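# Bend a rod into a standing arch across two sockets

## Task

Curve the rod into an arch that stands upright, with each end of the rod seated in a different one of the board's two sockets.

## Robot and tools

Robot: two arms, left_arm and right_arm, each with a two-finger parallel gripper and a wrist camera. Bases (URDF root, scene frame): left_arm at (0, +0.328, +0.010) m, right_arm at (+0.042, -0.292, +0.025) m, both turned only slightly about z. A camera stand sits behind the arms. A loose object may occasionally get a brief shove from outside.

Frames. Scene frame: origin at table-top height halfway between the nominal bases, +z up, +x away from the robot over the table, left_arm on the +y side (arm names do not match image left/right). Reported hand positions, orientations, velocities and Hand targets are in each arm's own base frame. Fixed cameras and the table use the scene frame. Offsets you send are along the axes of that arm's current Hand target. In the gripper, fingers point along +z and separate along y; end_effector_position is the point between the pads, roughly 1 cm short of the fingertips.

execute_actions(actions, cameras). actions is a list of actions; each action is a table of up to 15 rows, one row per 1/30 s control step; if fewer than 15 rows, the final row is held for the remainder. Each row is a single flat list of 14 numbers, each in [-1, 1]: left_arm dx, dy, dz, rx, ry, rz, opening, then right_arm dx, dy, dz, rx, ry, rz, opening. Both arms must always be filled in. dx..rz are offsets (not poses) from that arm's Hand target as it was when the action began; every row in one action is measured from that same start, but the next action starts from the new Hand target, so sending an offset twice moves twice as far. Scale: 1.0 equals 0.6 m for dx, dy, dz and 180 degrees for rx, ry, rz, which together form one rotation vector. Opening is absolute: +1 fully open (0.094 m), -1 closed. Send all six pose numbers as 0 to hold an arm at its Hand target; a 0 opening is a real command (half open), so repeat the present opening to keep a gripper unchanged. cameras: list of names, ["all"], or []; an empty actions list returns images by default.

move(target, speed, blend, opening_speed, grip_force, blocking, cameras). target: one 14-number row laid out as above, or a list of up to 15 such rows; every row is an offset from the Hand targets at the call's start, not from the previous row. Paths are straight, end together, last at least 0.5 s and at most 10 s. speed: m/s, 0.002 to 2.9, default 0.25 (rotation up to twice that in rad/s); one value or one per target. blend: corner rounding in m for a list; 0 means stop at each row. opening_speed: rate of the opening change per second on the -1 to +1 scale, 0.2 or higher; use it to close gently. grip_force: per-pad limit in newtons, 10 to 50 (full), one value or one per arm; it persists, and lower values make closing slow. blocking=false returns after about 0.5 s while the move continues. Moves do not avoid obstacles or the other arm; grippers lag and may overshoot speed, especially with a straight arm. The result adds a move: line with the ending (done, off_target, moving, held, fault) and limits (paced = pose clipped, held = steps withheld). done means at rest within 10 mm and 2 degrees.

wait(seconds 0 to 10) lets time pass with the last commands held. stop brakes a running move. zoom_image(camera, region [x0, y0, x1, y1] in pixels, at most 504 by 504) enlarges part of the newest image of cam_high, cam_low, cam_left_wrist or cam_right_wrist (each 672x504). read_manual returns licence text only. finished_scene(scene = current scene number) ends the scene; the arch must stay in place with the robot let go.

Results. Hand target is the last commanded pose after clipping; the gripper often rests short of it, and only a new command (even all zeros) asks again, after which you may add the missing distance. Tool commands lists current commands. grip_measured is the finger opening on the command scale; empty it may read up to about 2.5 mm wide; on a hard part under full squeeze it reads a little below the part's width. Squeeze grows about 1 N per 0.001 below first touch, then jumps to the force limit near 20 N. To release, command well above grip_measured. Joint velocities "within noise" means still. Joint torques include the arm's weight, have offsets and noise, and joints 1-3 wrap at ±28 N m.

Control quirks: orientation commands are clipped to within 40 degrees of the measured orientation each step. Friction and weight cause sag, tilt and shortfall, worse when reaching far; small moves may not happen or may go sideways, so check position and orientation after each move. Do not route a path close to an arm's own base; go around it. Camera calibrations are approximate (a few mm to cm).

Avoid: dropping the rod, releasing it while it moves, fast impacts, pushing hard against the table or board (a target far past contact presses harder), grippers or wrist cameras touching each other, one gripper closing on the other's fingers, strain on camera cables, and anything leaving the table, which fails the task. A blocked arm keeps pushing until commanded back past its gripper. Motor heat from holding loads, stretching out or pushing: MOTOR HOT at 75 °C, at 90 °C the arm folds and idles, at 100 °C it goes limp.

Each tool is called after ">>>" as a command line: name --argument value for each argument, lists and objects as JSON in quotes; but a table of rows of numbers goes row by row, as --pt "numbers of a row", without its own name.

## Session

>>> execute_actions --actions '[]'

Scene clock: 0.00 s.
left_arm: end_effector_position=(+0.3639, +0.0528, +0.0813) grip_measured=+1.000 end_effector_quat_wxyz=(+0.559, -0.119, +0.807, +0.149) | right_arm: end_effector_position=(+0.3784, -0.0226, +0.0807) grip_measured=+1.000 end_effector_quat_wxyz=(+0.570, +0.045, +0.820, -0.034)
Joint positions: left_arm=[-0.057 1.521 0.287 0.862 -0.436 -0.049 0.094] | right_arm=[-0.019 1.524 0.298 0.868 0.088 0.029 0.094]
Joint velocities: within noise
Joint torques (N m): no reading
Motor temperatures (°C): left_arm=[22 25 30 35 22 23 22] | right_arm=[25 24 31 29 25 22 22]
Heat: left arm: 35 °C; right arm: 31 °C.
Hand target: left_arm +0.3697, +0.0531, +0.0948; +0.577, -0.125, +0.794, +0.146 | right_arm +0.3816, -0.0234, +0.0877; +0.578, +0.048, +0.814, -0.034
Tool commands: left_gripper/opening=+1.0 right_gripper/opening=+1.0
camera_calibration:
cam_left_wrist: T_world_to_cam=[[0.395962, -0.908296, -0.134957, -0.0759271], [-0.687314, -0.195693, -0.699503, 0.352506], [0.608945, 0.369734, -0.701771, -0.0654555], [0, 0, 0, 1]] pos_world=[0.312205, 0.0242197, 0.190397]
cam_right_wrist: T_world_to_cam=[[-0.0813139, -0.9964, -0.0239819, 0.0184596], [-0.735069, 0.0762022, -0.673696, 0.365797], [0.673098, -0.0371525, -0.738619, -0.0753145], [0, 0, 0, 1]] pos_world=[0.321081, -0.0122795, 0.19125]

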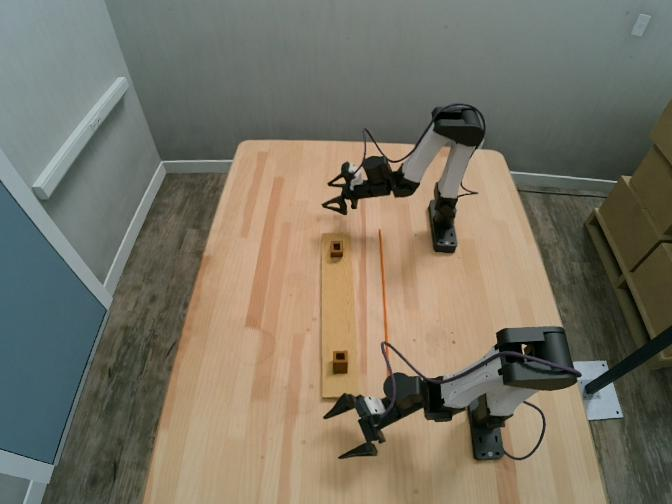

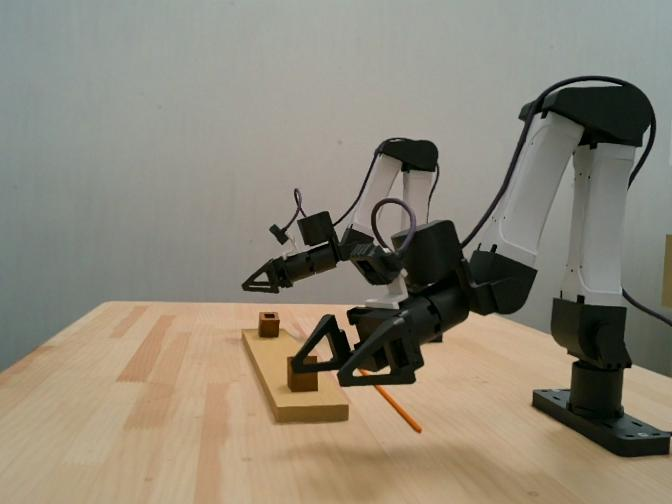

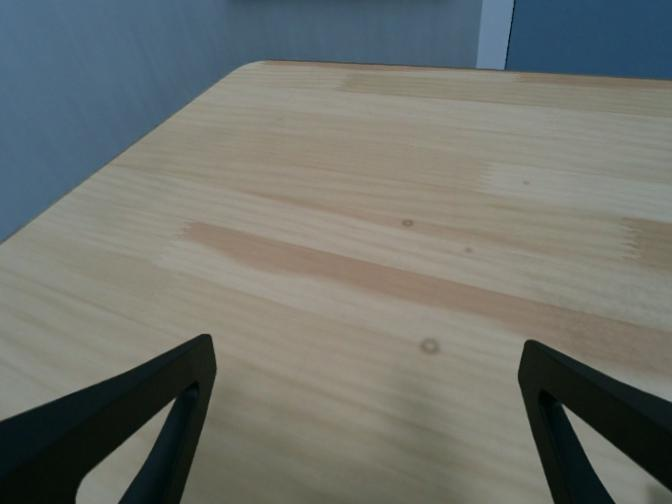

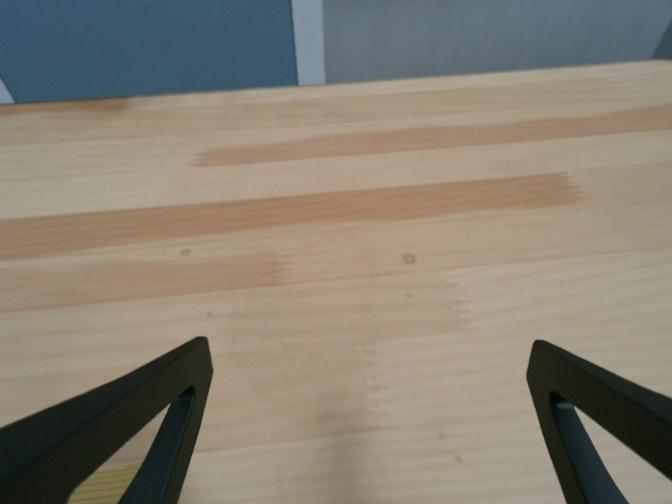

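>>> move --pt "-0.1605 -0.0363 -0.2027 0.197 0.121 0.250 0.0 -0.1608 0.0558 -0.2082 -0.169 0.142 -0.237 0.0" --pt "0.1290 -0.1030 -0.2638 0.3942 0.2413 0.5002 0.0 0.1668 0.1507 -0.2723 -0.3371 0.2841 -0.4747 0.0" --blend '[0.04, 0]' --speed 0.25 --cameras '["all"]'

>>> zoom_image --camera "cam_high" --region '[310, 225, 370, 405]'

>>> zoom_image --camera "cam_low" --region '[230, 290, 370, 430]'

Scene clock: 12.17 s.
left_arm: end_effector_position=(+0.2309, -0.0671, +0.0604) grip_measured=+0.003 end_effector_quat_wxyz=(+0.004, +0.693, +0.721, -0.003) | right_arm: end_effector_position=(+0.2036, +0.0882, +0.0500) grip_measured=+0.002 end_effector_quat_wxyz=(+0.001, +0.719, -0.695, -0.006)
Joint positions: left_arm=[-0.276 1.481 0.968 -1.053 0.009 1.253 0.047] | right_arm=[0.401 1.432 0.881 -1.028 -0.01 -1.203 0.047]
Joint torques (N m): left_arm=[-0.66 -4.26 5.72 0.37 -0.15 0.25] | right_arm=[0.14 -3.84 5.07 0.65 -0.09 -0.14]
Heat: left arm: 37 °C; right arm: 32 °C.
Hand target: left_arm +0.2297, -0.0659, +0.0618; -0.001, +0.699, +0.715, +0.000 | right_arm +0.2062, +0.0883, +0.0471; +0.000, +0.726, -0.688, +0.000
Off the commanded pose: left_arm 0.002 m, 1 deg | right_arm 0.004 m, 1 deg.
move: done
camera_calibration:
cam_left_wrist: T_world_to_cam=[[-0.998288, -0.0295846, -0.0504651, 0.240829], [-0.0484192, 0.901989, 0.429035, 0.0809501], [0.0328261, 0.430744, -0.901877, 0.194514], [0, 0, 0, 1]] pos_world=[0.237951, -0.149677, 0.152851]
cam_right_wrist: T_world_to_cam=[[0.998665, 0.018248, -0.0483251, -0.194293], [0.0381811, -0.890882, 0.452628, 0.0796908], [-0.0347924, -0.453869, -0.890389, 0.212253], [0, 0, 0, 1]] pos_world=[0.198375, 0.170875, 0.143528]

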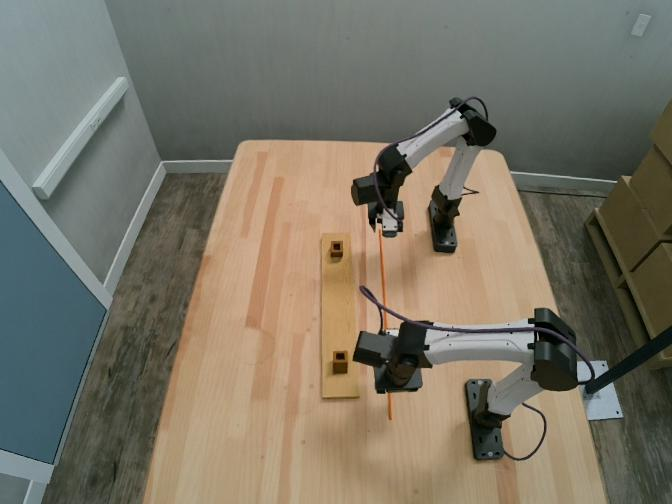

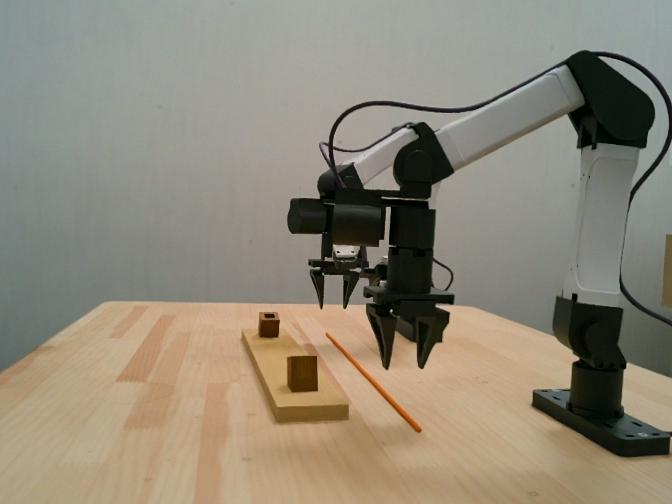

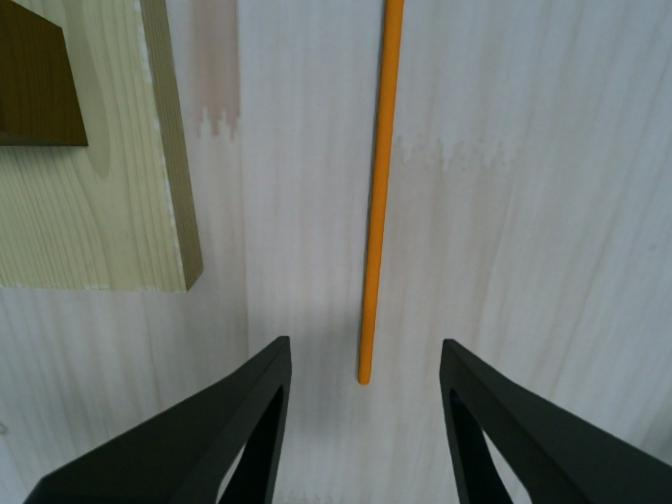

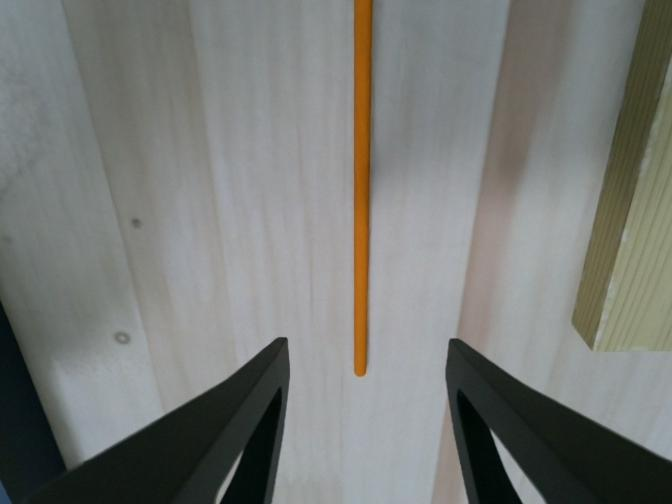

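Scaled by 2.800 from the camera's 672x504 image, which has a finer 960x720 frame.

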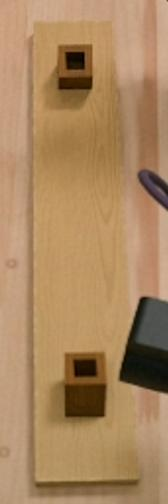

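Scaled by 3.600 from the camera's 672x504 image, which has a finer 960x720 frame.

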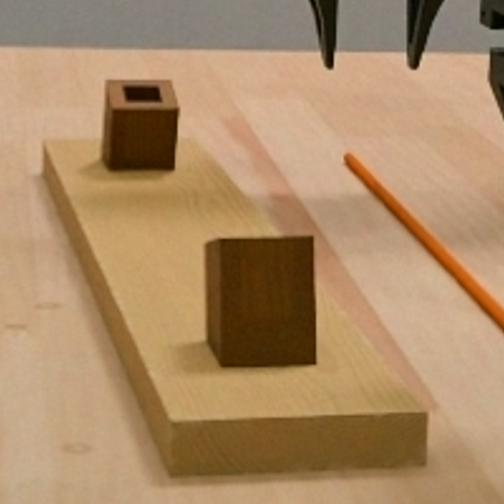

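>>> move --target '[-0.0070, 0.0103, 0.0830, -0.0100, 0, 0.0117, 0.0, 0.0075, 0.0017, 0.0910, 0.0070, 0, -0.0031, 0.0]' --speed 0.1 --cameras '["cam_left_wrist", "cam_right_wrist"]'

Scene clock: 21.83 s.
left_arm: end_effector_position=(+0.2283, -0.0666, +0.0119) grip_measured=+0.003 end_effector_quat_wxyz=(-0.001, +0.702, +0.712, +0.000) | right_arm: end_effector_position=(+0.2024, +0.0863, -0.0044) grip_measured=+0.002 end_effector_quat_wxyz=(-0.007, +0.726, -0.687, +0.002)
Joint positions: left_arm=[-0.284 1.552 0.827 -0.847 0 1.273 0.047] | right_arm=[0.401 1.504 0.707 -0.759 -0.002 -1.225 0.047]
Joint torques (N m): left_arm=[-0.73 -4.22 5.22 0.75 -0.16 0.25] | right_arm=[-0.85 -3.75 4.53 0.71 -0.09 -0.13]
Heat: left arm: 36 °C; right arm: 32 °C.
Hand target: left_arm +0.2359, -0.0699, +0.0120; +0.010, +0.712, +0.702, +0.011 | right_arm +0.2054, +0.0837, -0.0075; -0.008, +0.729, -0.684, +0.008
Off the commanded pose: left_arm 0.008 m, 2 deg | right_arm 0.005 m, 1 deg.
move: done
camera_calibration:
cam_left_wrist: T_world_to_cam=[[-0.998879, -0.00152897, -0.0473218, 0.237719], [-0.022156, 0.898387, 0.438645, 0.0948192], [0.0418427, 0.439202, -0.897413, 0.149071], [0, 0, 0, 1]] pos_world=[0.233316, -0.150293, 0.103435]
cam_right_wrist: T_world_to_cam=[[0.998888, 0.0397276, -0.0253699, -0.197482], [0.0469103, -0.890562, 0.452436, 0.100875], [-0.00461929, -0.453123, -0.891436, 0.156703], [0, 0, 0, 1]] pos_world=[0.193254, 0.168686, 0.0890413]
Images, in order (width x height): cam_left_wrist 672x504, cam_right_wrist 672x504.

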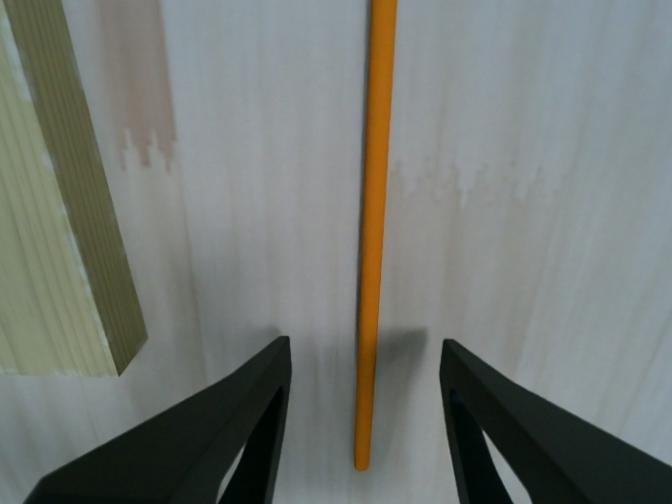

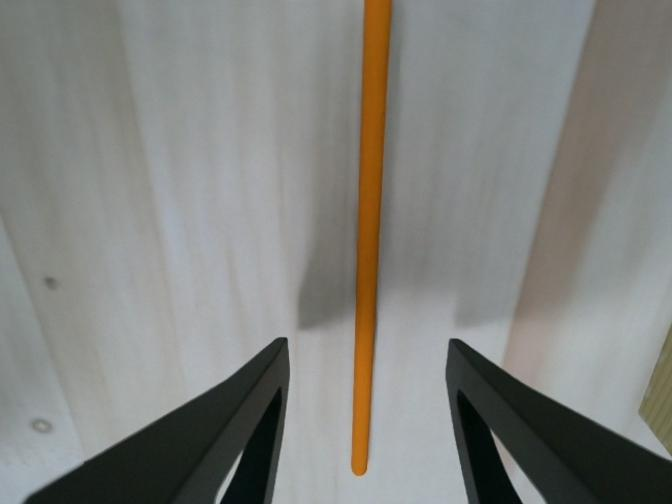

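>>> move --pt "0 0 0.0212 0 0 0.003 0.0 0 0 0.0185 0 0 0 0.0" --pt "0 0 0.0212 0 0 0.003 -1.0 0 0 0.0192 0 0 0 -1.0" --speed 0.035 --opening_speed 0.5 --cameras '["cam_left_wrist", "cam_right_wrist"]'

Scene clock: 28.17 s.
left_arm: end_effector_position=(+0.2293, -0.0669, -0.0006) grip_measured=-0.863 end_effector_quat_wxyz=(+0.000, +0.707, +0.707, +0.000) | right_arm: end_effector_position=(+0.2037, +0.0868, -0.0153) grip_measured=-0.908 end_effector_quat_wxyz=(-0.008, +0.726, -0.687, +0.003)
Joint positions: left_arm=[-0.284 1.581 0.799 -0.789 0 1.286 0.006] | right_arm=[0.401 1.534 0.684 -0.702 -0.002 -1.225 0.004]
Joint torques (N m): left_arm=[-0.68 -4.33 5.03 0.75 -0.15 0.23] | right_arm=[-0.87 -3.81 4.22 0.71 -0.09 -0.12]
Heat: left arm: 35 °C; right arm: 32 °C.
Hand target: left_arm +0.2363, -0.0699, -0.0007; +0.010, +0.715, +0.699, +0.011 | right_arm +0.2057, +0.0837, -0.0190; -0.008, +0.729, -0.684, +0.008
Off the commanded pose: left_arm 0.008 m, 2 deg | right_arm 0.005 m, 1 deg.
move: done
camera_calibration:
cam_left_wrist: T_world_to_cam=[[-0.998749, 0.0107156, -0.0488376, 0.23897], [-0.0117836, 0.898805, 0.438189, 0.0982195], [0.0485909, 0.438217, -0.897555, 0.136376], [0, 0, 0, 1]] pos_world=[0.233202, -0.150603, 0.0910371]
cam_right_wrist: T_world_to_cam=[[0.998959, 0.0396741, -0.0225124, -0.198997], [0.0455659, -0.891068, 0.451577, 0.106483], [-0.00214419, -0.452132, -0.891948, 0.146654], [0, 0, 0, 1]] pos_world=[0.194252, 0.169086, 0.0782429]
Images, in order (width x height): cam_left_wrist 672x504, cam_right_wrist 672x504.

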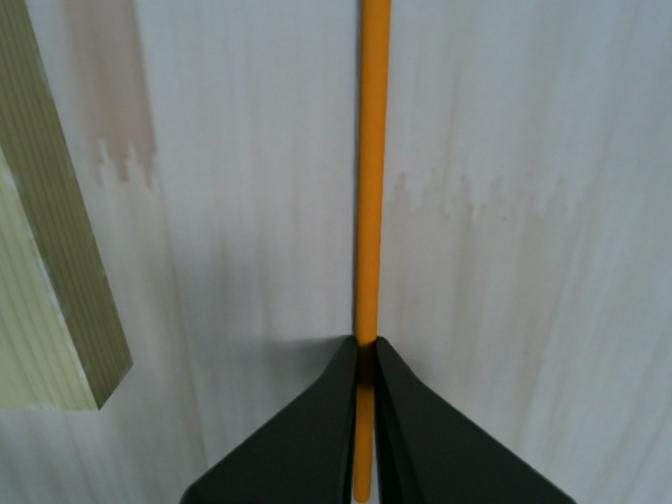

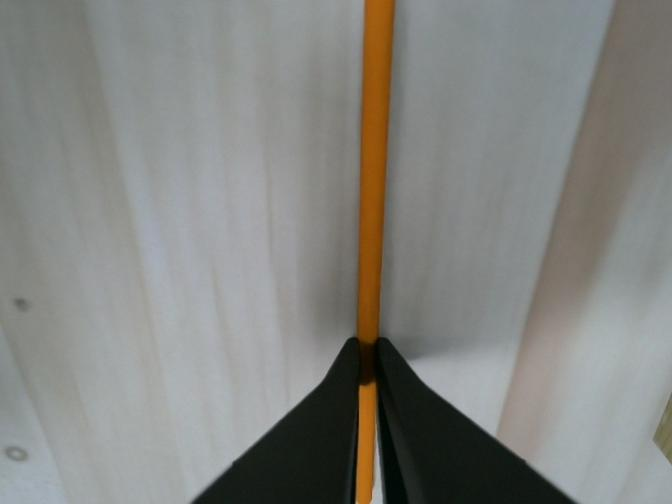

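>>> move --pt "0.0002 0.0030 -0.1000 0 0 0 -1.0 0 -0.0023 -0.1000 0 0 0 -1.0" --pt "-0.0145 0.0903 -0.2223 -0.140 -0.053 -0.048 -1.0 -0.0037 -0.1022 -0.2227 0.137 -0.061 0.035 -1.0" --pt "-0.0377 0.1985 -0.3525 -0.3501 -0.1316 -0.1205 -1.0 -0.0040 -0.2315 -0.3485 0.3429 -0.1520 0.0881 -1.0" --speed 0.17 --blend '[0.02, 0.02, 0]' --cameras '["all"]'

>>> zoom_image --camera "cam_left_wrist" --region '[472, 100, 672, 400]'

>>> zoom_image --camera "cam_right_wrist" --region '[0, 160, 200, 460]'

Scene clock: 39.87 s.
left_arm: end_effector_position=(+0.3419, -0.0863, +0.1956) grip_measured=-0.863 end_effector_quat_wxyz=(+0.474, +0.477, +0.702, +0.235) | right_arm: end_effector_position=(+0.3381, +0.0892, +0.1879) grip_measured=-0.908 end_effector_quat_wxyz=(+0.509, -0.521, +0.655, -0.202)
Joint positions: left_arm=[-0.333 1.02 0.648 -0.091 -0.175 0.97 0.006] | right_arm=[0.228 0.988 0.562 0.012 -0.06 -1.076 0.004]
Joint torques (N m): left_arm=[-1.05 -2.39 7.01 2.77 -0.07 -0.2] | right_arm=[-0.66 -2.18 6.45 2.99 -0.45 0.51]
Heat: left arm: 37 °C; right arm: 33 °C.
Hand target: left_arm +0.3483, -0.0955, +0.2143; +0.515, +0.456, +0.689, +0.229 | right_arm +0.3395, +0.0946, +0.1931; +0.530, -0.508, +0.652, -0.188
Off the commanded pose: left_arm 0.022 m, 5 deg | right_arm 0.008 m, 3 deg.
move: off_target (left_arm, right_arm)
camera_calibration:
cam_left_wrist: T_world_to_cam=[[-0.404338, -0.429608, -0.807433, 0.268316], [-0.479536, 0.851323, -0.212824, 0.314112], [0.778817, 0.301141, -0.550235, -0.014051], [0, 0, 0, 1]] pos_world=[0.270062, -0.147908, 0.275766]
cam_right_wrist: T_world_to_cam=[[0.51119, -0.379449, 0.77117, -0.275651], [-0.347029, -0.911997, -0.218704, 0.271339], [0.786292, -0.155819, -0.597884, -0.0189043], [0, 0, 0, 1]] pos_world=[0.249937, 0.139919, 0.260615]

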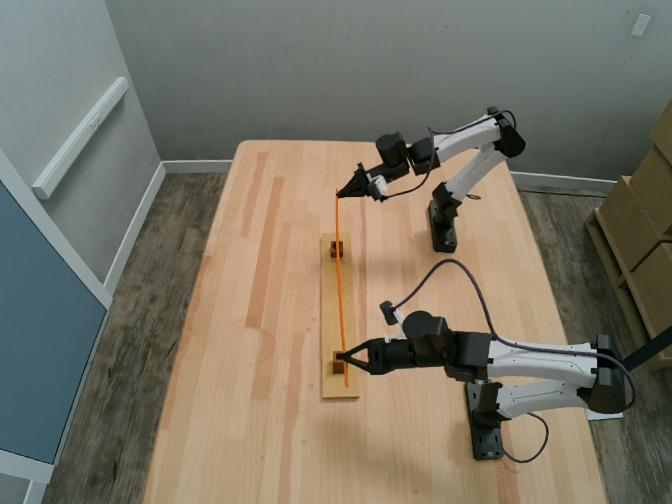

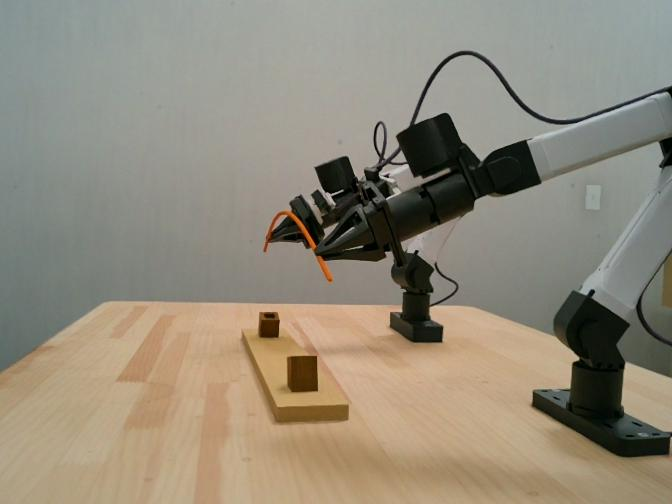

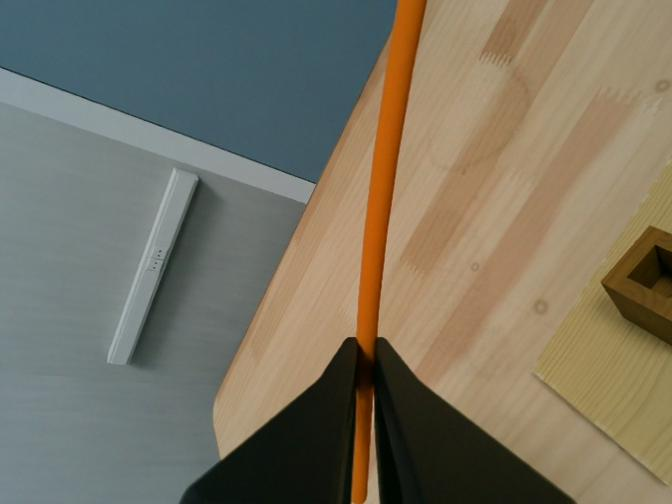

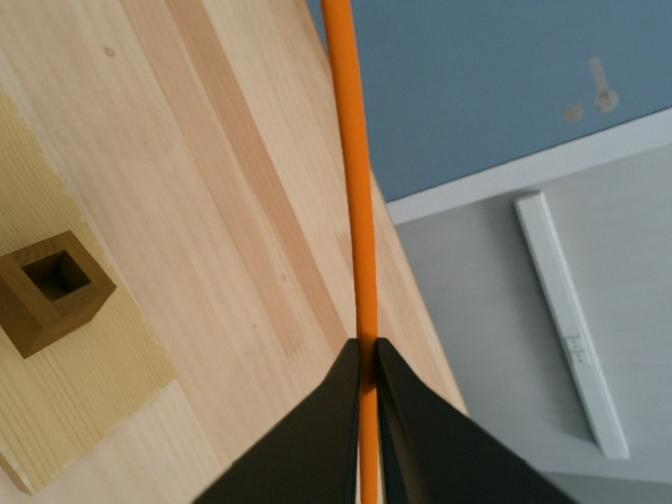

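Scaled by 1.680 from the camera's 672x504 image, which has a finer 960x720 frame.

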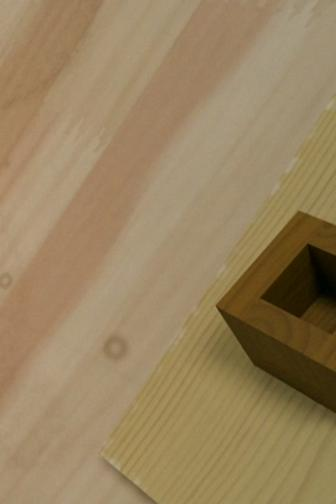

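Scaled by 1.680 from the camera's 672x504 image, which has a finer 960x720 frame.

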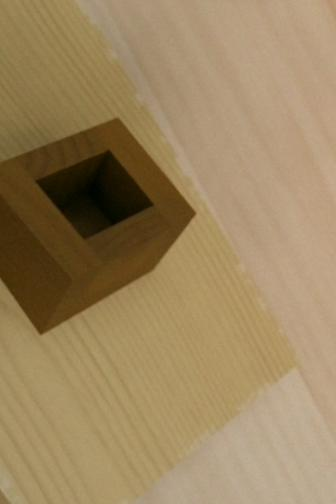

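>>> move --pt "-0.0421 -0.0623 0.0235 0.0232 -0.0824 -0.1277 -1.0 -0.0407 0.0645 0.0258 -0.0232 -0.0821 0.1262 -1.0" --pt "-0.1053 -0.1557 0.0588 0.0421 -0.1498 -0.2322 -1.0 -0.1018 0.1612 0.0645 -0.0421 -0.1492 0.2294 -1.0" --speed 0.11 --blend '[0.015, 0]' --cameras '["cam_high", "cam_low"]'

>>> zoom_image --camera "cam_high" --region '[310, 315, 380, 395]'

>>> zoom_image --camera "cam_high" --region '[305, 205, 365, 265]'

>>> zoom_image --camera "cam_low" --region '[230, 190, 360, 420]'

Scene clock: 58.40 s.
left_arm: end_effector_position=(+0.3549, -0.1737, +0.1383) grip_measured=-0.863 end_effector_quat_wxyz=(+0.649, +0.236, +0.719, -0.075) | right_arm: end_effector_position=(+0.3378, +0.1737, +0.1243) grip_measured=-0.908 end_effector_quat_wxyz=(+0.655, -0.284, +0.689, +0.127)
Joint positions: left_arm=[-0.473 1.492 0.321 1.026 -0.04 0.195 0.006] | right_arm=[0.386 1.58 0.233 1.235 -0.195 -0.221 0.004]
Joint torques (N m): left_arm=[-2.88 -3.59 5.76 2.84 0.56 0] | right_arm=[2.74 -3.77 4.08 3.16 -0.92 0.21]
Motor temperatures (°C): left_arm=[22 26 35 44 22 23 23] | right_arm=[26 25 34 37 25 23 24]
Heat: left arm: 44 °C; right arm: 37 °C.
Hand target: left_arm +0.3474, -0.2003, +0.1597; +0.675, +0.255, +0.682, -0.123 | right_arm +0.3240, +0.1986, +0.1336; +0.662, -0.310, +0.660, +0.172
Off the commanded pose: left_arm 0.035 m, 8 deg | right_arm 0.030 m, 7 deg.
move: off_target (left_arm, right_arm)
Images, in order (width x height): cam_high 672x504, cam_low 672x504.

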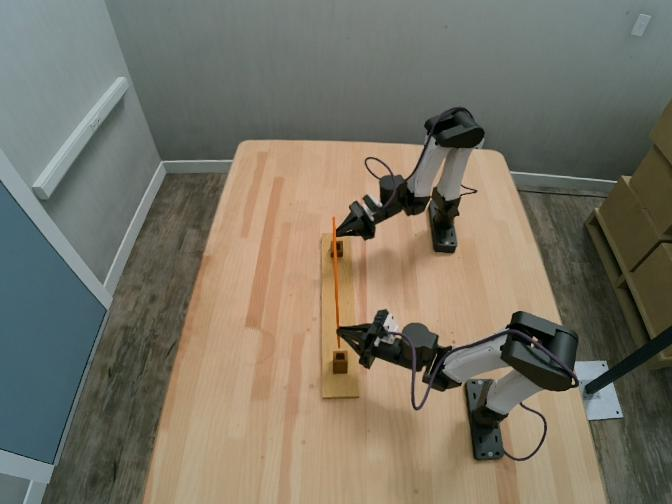

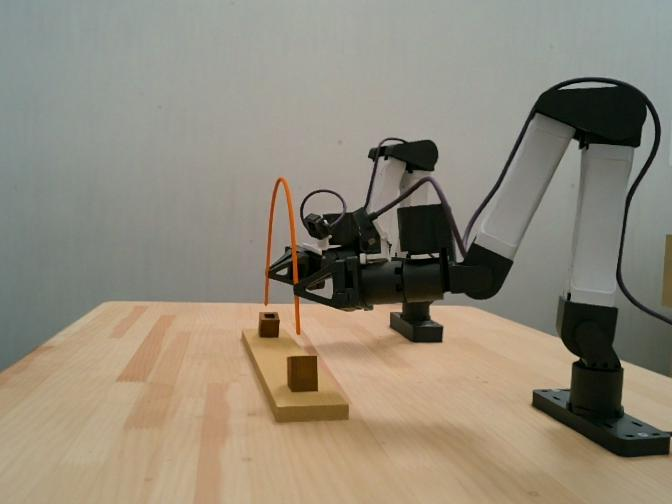

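Scaled by 6.300 from the camera's 672x504 image, which has a finer 960x720 frame.

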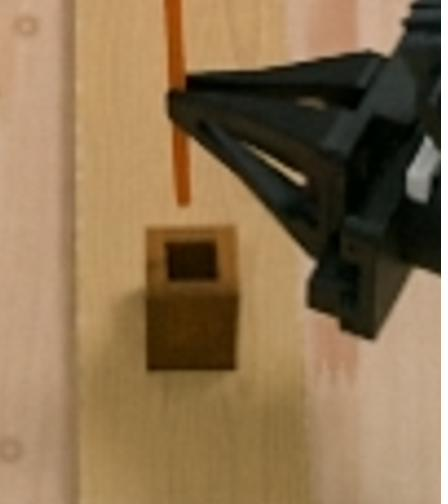

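Scaled by 8.400 from the camera's 672x504 image, which has a finer 960x720 frame.

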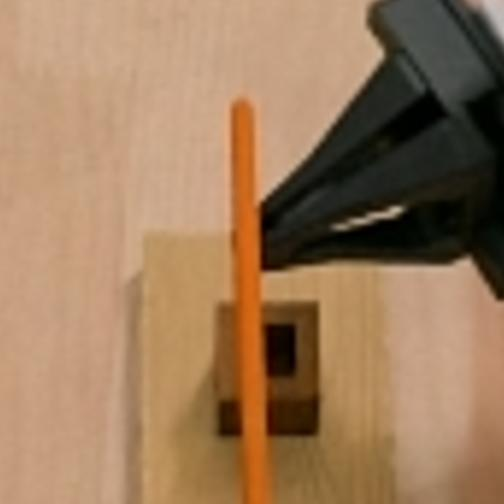

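Scaled by 2.191 from the camera's 672x504 image, which has a finer 960x720 frame.

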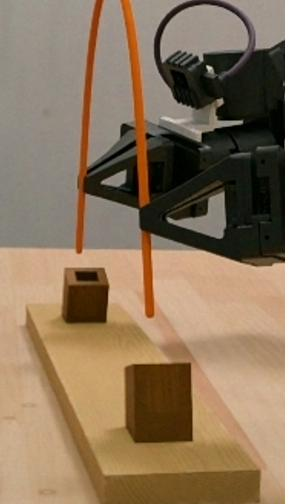

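>>> move --target '[0.0358, 0.0082, -0.0065, 0, 0, 0, -1.0, 0.0310, -0.0037, -0.0080, 0, 0, 0, -1.0]' --speed 0.05 --cameras '["cam_high", "cam_low"]'

>>> zoom_image --camera "cam_high" --region '[310, 315, 380, 395]'

>>> zoom_image --camera "cam_high" --region '[305, 205, 365, 265]'

>>> zoom_image --camera "cam_low" --region '[230, 190, 360, 420]'

Scene clock: 67.77 s.
left_arm: end_effector_position=(+0.3532, -0.1661, +0.1180) grip_measured=-0.863 end_effector_quat_wxyz=(+0.648, +0.231, +0.722, -0.070) | right_arm: end_effector_position=(+0.3345, +0.1699, +0.1033) grip_measured=-0.908 end_effector_quat_wxyz=(+0.649, -0.283, +0.695, +0.125)
Joint positions: left_arm=[-0.457 1.593 0.275 1.168 -0.04 0.195 0.006] | right_arm=[0.38 1.705 0.199 1.378 -0.195 -0.221 0.004]
Joint torques (N m): left_arm=[-1.05 -3.86 5.11 2.87 0.93 0.05] | right_arm=[0.68 -4.08 3.36 3.28 -1.26 0.17]
Heat: left arm: 47 °C; right arm: 38 °C.
Hand target: left_arm +0.3475, -0.1902, +0.1397; +0.675, +0.255, +0.682, -0.123 | right_arm +0.3231, +0.1905, +0.1161; +0.662, -0.310, +0.660, +0.172
Off the commanded pose: left_arm 0.033 m, 9 deg | right_arm 0.027 m, 7 deg.
move: off_target (left_arm, right_arm)
Images, in order (width x height): cam_high 672x504, cam_low 672x504.

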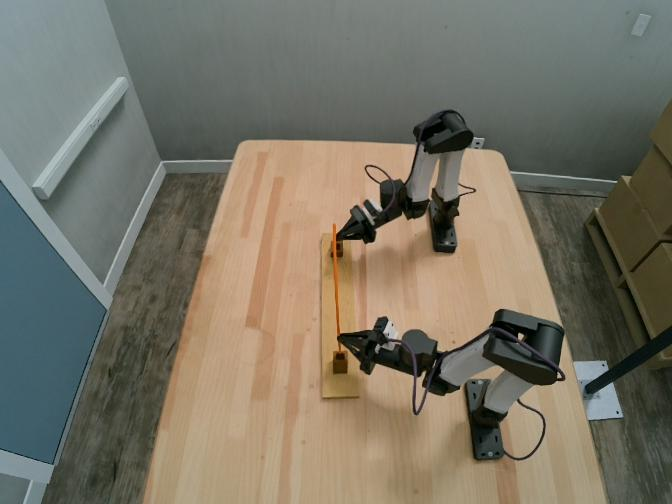

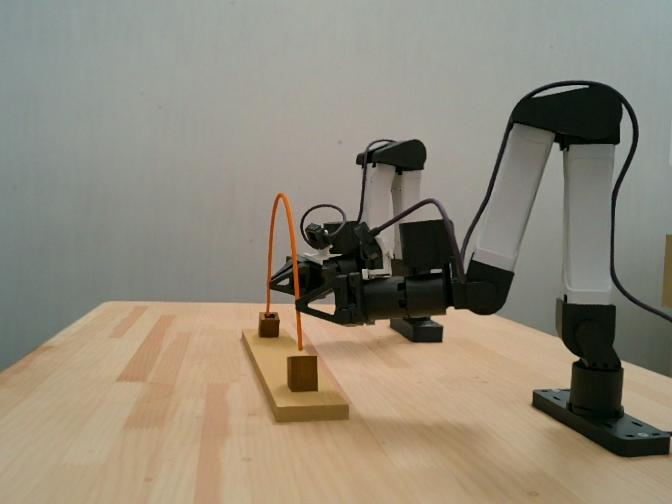

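Scaled by 6.300 from the camera's 672x504 image, which has a finer 960x720 frame.

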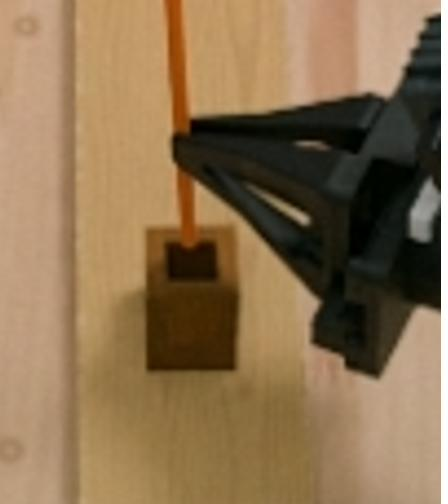

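Scaled by 8.400 from the camera's 672x504 image, which has a finer 960x720 frame.

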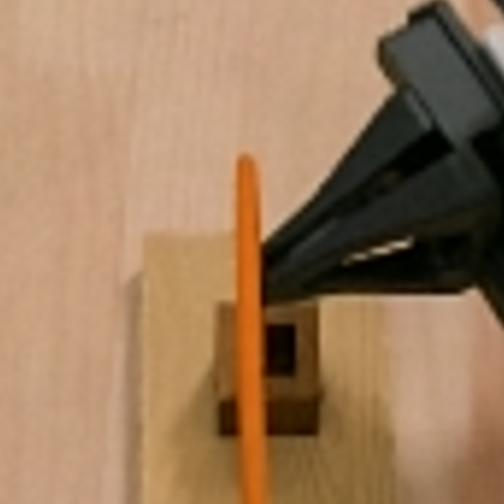

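Scaled by 2.191 from the camera's 672x504 image, which has a finer 960x720 frame.

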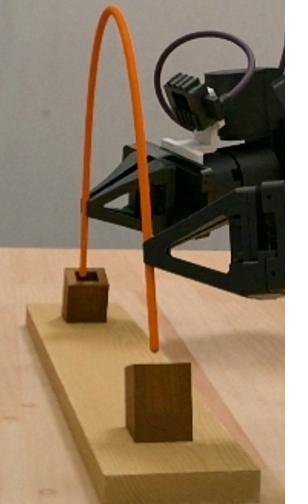

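>>> move --target '[0.0393, 0.0060, -0.0055, 0, 0, 0, -1.0, 0.0307, -0.0105, -0.0115, 0, 0, 0, -1.0]' --speed 0.04 --cameras '["cam_high", "cam_low"]'

>>> zoom_image --camera "cam_high" --region '[310, 315, 380, 395]'

>>> zoom_image --camera "cam_low" --region '[230, 190, 360, 420]'

Scene clock: 74.67 s.
left_arm: end_effector_position=(+0.3515, -0.1609, +0.0943) grip_measured=-0.863 end_effector_quat_wxyz=(+0.645, +0.235, +0.723, -0.078) | right_arm: end_effector_position=(+0.3326, +0.1592, +0.0832) grip_measured=-0.908 end_effector_quat_wxyz=(+0.639, -0.283, +0.703, +0.130)
Joint positions: left_arm=[-0.425 1.745 0.24 1.349 0.009 0.195 0.006] | right_arm=[0.328 1.821 0.174 1.493 -0.254 -0.221 0.004]
Joint torques (N m): left_arm=[-0.72 -4.29 4.16 2.93 0.82 0.07] | right_arm=[0.25 -4.41 2.62 3.42 -1.26 0.08]
Heat: left arm: 48 °C; right arm: 40 °C.
Hand target: left_arm +0.3474, -0.1812, +0.1173; +0.675, +0.255, +0.682, -0.123 | right_arm +0.3230, +0.1780, +0.0996; +0.662, -0.310, +0.660, +0.172
Off the commanded pose: left_arm 0.031 m, 8 deg | right_arm 0.027 m, 8 deg.
joint sent to its limit (right arm) — joint 4 (wrist pitch), upper limit. The joint targets are off in position, not in orientation.
move: off_target (left_arm, right_arm)
Images, in order (width x height): cam_high 672x504, cam_low 672x504.

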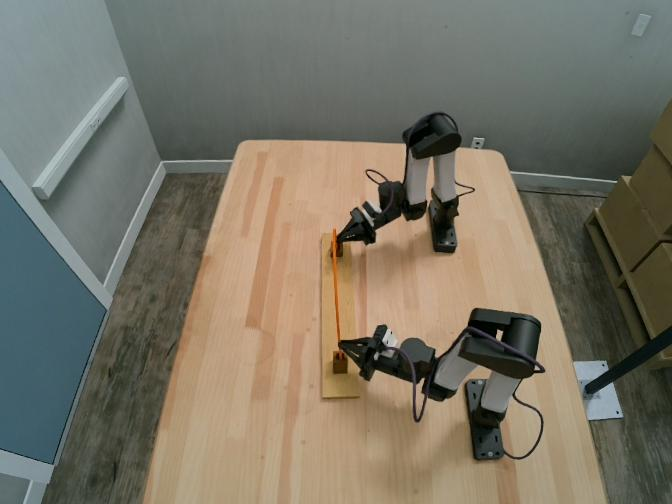

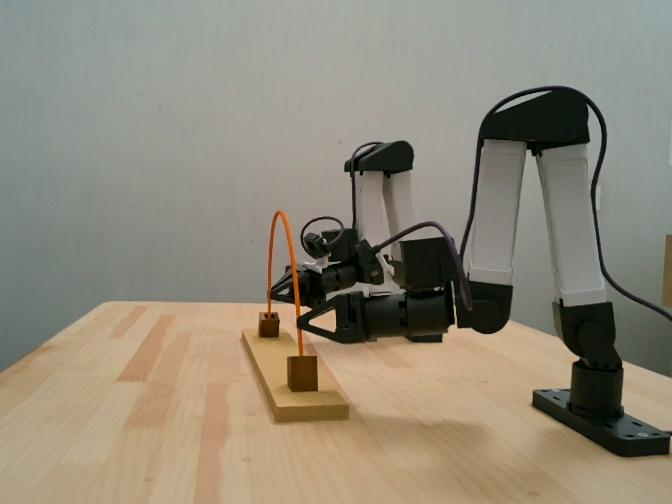

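Scaled by 6.300 from the camera's 672x504 image, which has a finer 960x720 frame.

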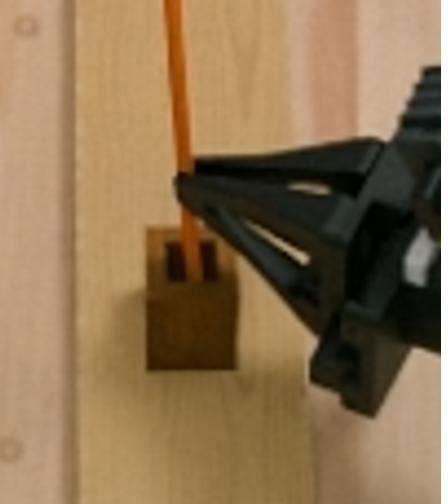

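Scaled by 2.191 from the camera's 672x504 image, which has a finer 960x720 frame.

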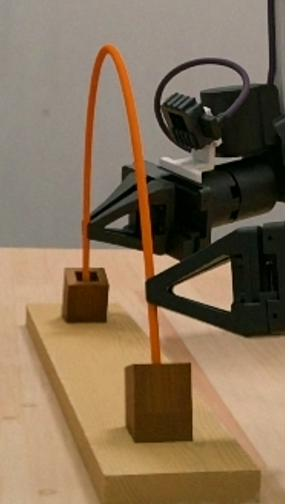

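>>> move --target '[0.0255, 0.0062, 0.0028, 0, 0.0111, 0, -1.0, 0.0387, -0.0102, 0.0098, 0, 0.0333, 0, -1.0]' --speed 0.04 --cameras '["cam_high", "cam_low"]'

>>> zoom_image --camera "cam_high" --region '[310, 220, 380, 400]'

>>> zoom_image --camera "cam_low" --region '[230, 190, 360, 420]'

Scene clock: 78.97 s.
left_arm: end_effector_position=(+0.3528, -0.1571, +0.0814) grip_measured=-0.863 end_effector_quat_wxyz=(+0.634, +0.239, +0.731, -0.078) | right_arm: end_effector_position=(+0.3368, +0.1535, +0.0760) grip_measured=-0.908 end_effector_quat_wxyz=(+0.633, -0.289, +0.709, +0.115)
Joint positions: left_arm=[-0.404 1.796 0.24 1.372 0.034 0.2 0.006] | right_arm=[0.309 1.833 0.183 1.47 -0.254 -0.254 0.004]
Joint torques (N m): left_arm=[-0.58 -4.29 4.36 2.84 0.73 0.09] | right_arm=[0.14 -4.49 4.7 2.33 -1.2 0.09]
Heat: left arm: 48 °C; right arm: 41 °C.
Hand target: left_arm +0.3514, -0.1762, +0.1029; +0.663, +0.257, +0.694, -0.118 | right_arm +0.3330, +0.1729, +0.0776; +0.627, -0.318, +0.694, +0.155
Off the commanded pose: left_arm 0.029 m, 7 deg | right_arm 0.020 m, 6 deg.
move: off_target (left_arm, right_arm)
Images, in order (width x height): cam_high 672x504, cam_low 672x504.

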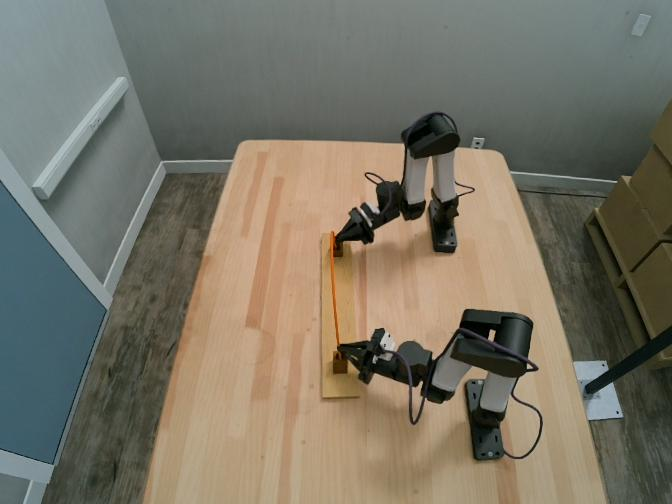

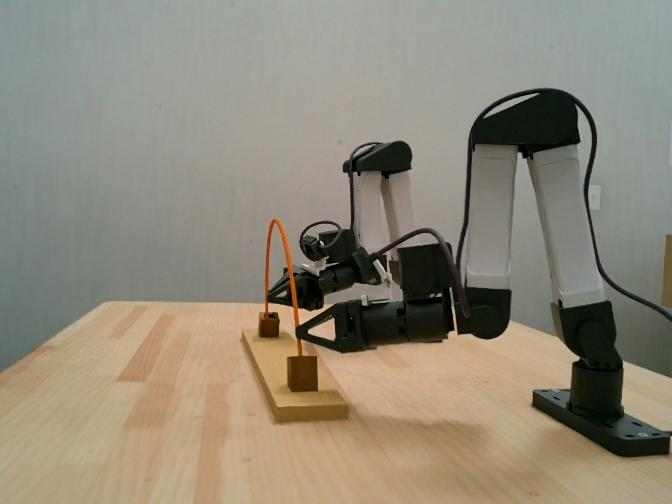

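Scaled by 2.800 from the camera's 672x504 image, which has a finer 960x720 frame.

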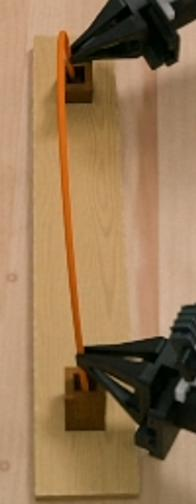

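Scaled by 2.191 from the camera's 672x504 image, which has a finer 960x720 frame.

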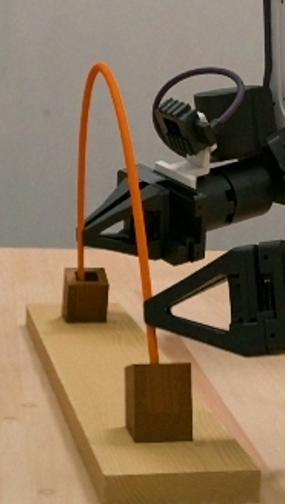

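>>> move --target '[0.0065, -0.0003, 0.0022, 0, 0, 0, -1.0, 0.0165, -0.0003, 0.0043, 0, 0, 0, -1.0]' --speed 0.04 --cameras '["cam_low"]'

Scene clock: 82.40 s.
left_arm: end_effector_position=(+0.3538, -0.1572, +0.0812) grip_measured=-0.863 end_effector_quat_wxyz=(+0.640, +0.237, +0.727, -0.078) | right_arm: end_effector_position=(+0.3416, +0.1583, +0.0700) grip_measured=-0.908 end_effector_quat_wxyz=(+0.629, -0.297, +0.707, +0.125)
Joint positions: left_arm=[-0.402 1.825 0.24 1.415 0.035 0.2 0.006] | right_arm=[0.303 1.889 0.213 1.491 -0.286 -0.255 0.004]
Joint torques (N m): left_arm=[-0.61 -4.04 4.44 2.72 0.74 0.07] | right_arm=[0.01 -2.37 2.93 2.87 -0.93 0.07]
Heat: left arm: 48 °C; right arm: 41 °C.
Hand target: left_arm +0.3524, -0.1762, +0.0989; +0.663, +0.257, +0.694, -0.118 | right_arm +0.3350, +0.1719, +0.0676; +0.627, -0.318, +0.694, +0.155
Off the commanded pose: left_arm 0.026 m, 7 deg | right_arm 0.015 m, 5 deg.
move: off_target (left_arm, right_arm)
Images, in order (width x height): cam_low 672x504.

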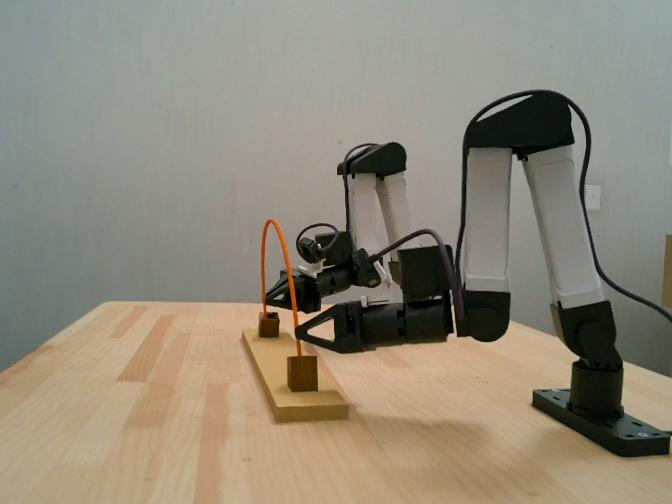

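>>> move --pt "-0.0015 0.0148 -0.0088 0 0 0 -1.0 -0.0023 -0.0115 -0.0138 0 0 0 -1.0" --pt "-0.0015 0.0148 -0.0088 0 0 0 -0.3 -0.0023 -0.0115 -0.0138 0 0 0 -1.0" --speed 0.03 --opening_speed 0.3 --cameras '["cam_high", "cam_low", "cam_left_wrist"]'

>>> zoom_image --camera "cam_low" --region '[230, 190, 360, 420]'

>>> zoom_image --camera "cam_high" --region '[310, 220, 380, 400]'

Scene clock: 88.40 s.
left_arm: end_effector_position=(+0.3517, -0.1599, +0.0822) grip_measured=-0.303 end_effector_quat_wxyz=(+0.637, +0.254, +0.720, -0.110) | right_arm: end_effector_position=(+0.3408, +0.1554, +0.0713) grip_measured=-0.908 end_effector_quat_wxyz=(+0.629, -0.306, +0.701, +0.137)
Joint positions: left_arm=[-0.361 1.825 0.24 1.418 0.147 0.194 0.033] | right_arm=[0.266 1.887 0.213 1.491 -0.353 -0.261 0.004]
Joint torques (N m): left_arm=[-0.57 -5.83 3.48 2.61 0.04 0.09] | right_arm=[-0.42 -5.61 1.52 2.64 -0.68 0.04]
Heat: left arm: 47 °C; right arm: 41 °C.
Hand target: left_arm +0.3525, -0.1663, +0.1018; +0.663, +0.257, +0.694, -0.118 | right_arm +0.3331, +0.1620, +0.0716; +0.627, -0.318, +0.694, +0.155
Off the commanded pose: left_arm 0.021 m, 4 deg | right_arm 0.010 m, 3 deg.
move: off_target (left_arm, right_arm); target 2's new opening was sent with left_arm's hand 0.024 m and 6 deg from that target
camera_calibration:
cam_left_wrist: T_world_to_cam=[[-0.463431, -0.866642, -0.184834, 0.0488086], [-0.436226, 0.40468, -0.803705, 0.319353], [0.771323, -0.291832, -0.565593, -0.152747], [0, 0, 0, 1]] pos_world=[0.279747, -0.131513, 0.179294]
Images, in order (width x height): cam_high 672x504, cam_low 672x504, cam_left_wrist 672x504.

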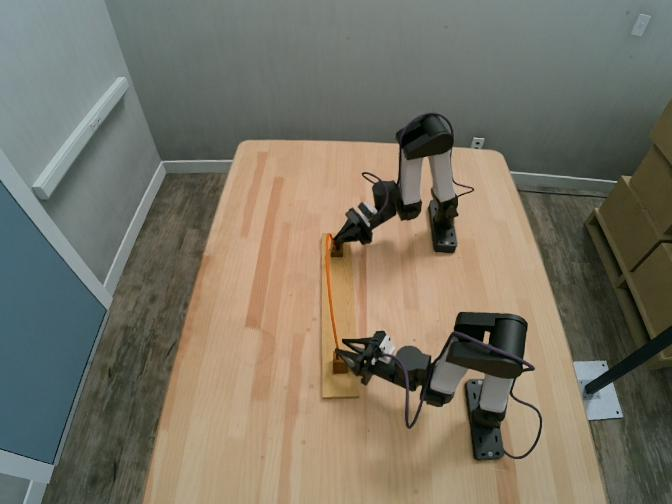

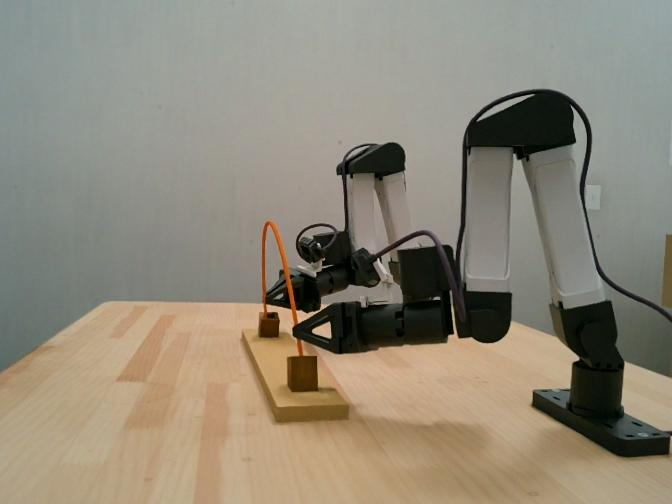

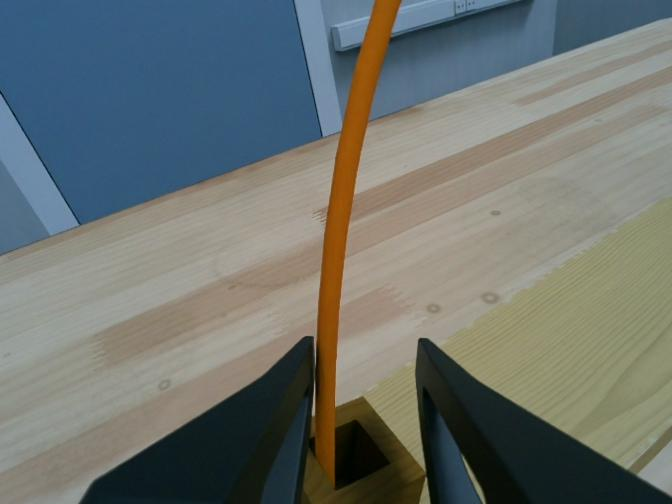

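Scaled by 2.191 from the camera's 672x504 image, which has a finer 960x720 frame.

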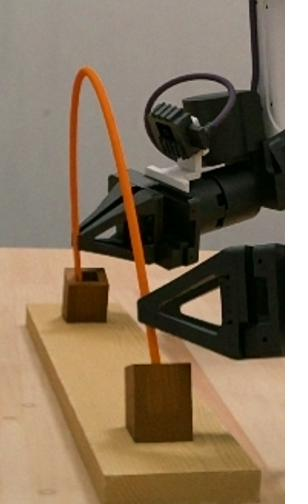

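Scaled by 2.800 from the camera's 672x504 image, which has a finer 960x720 frame.

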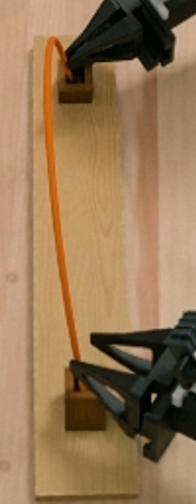

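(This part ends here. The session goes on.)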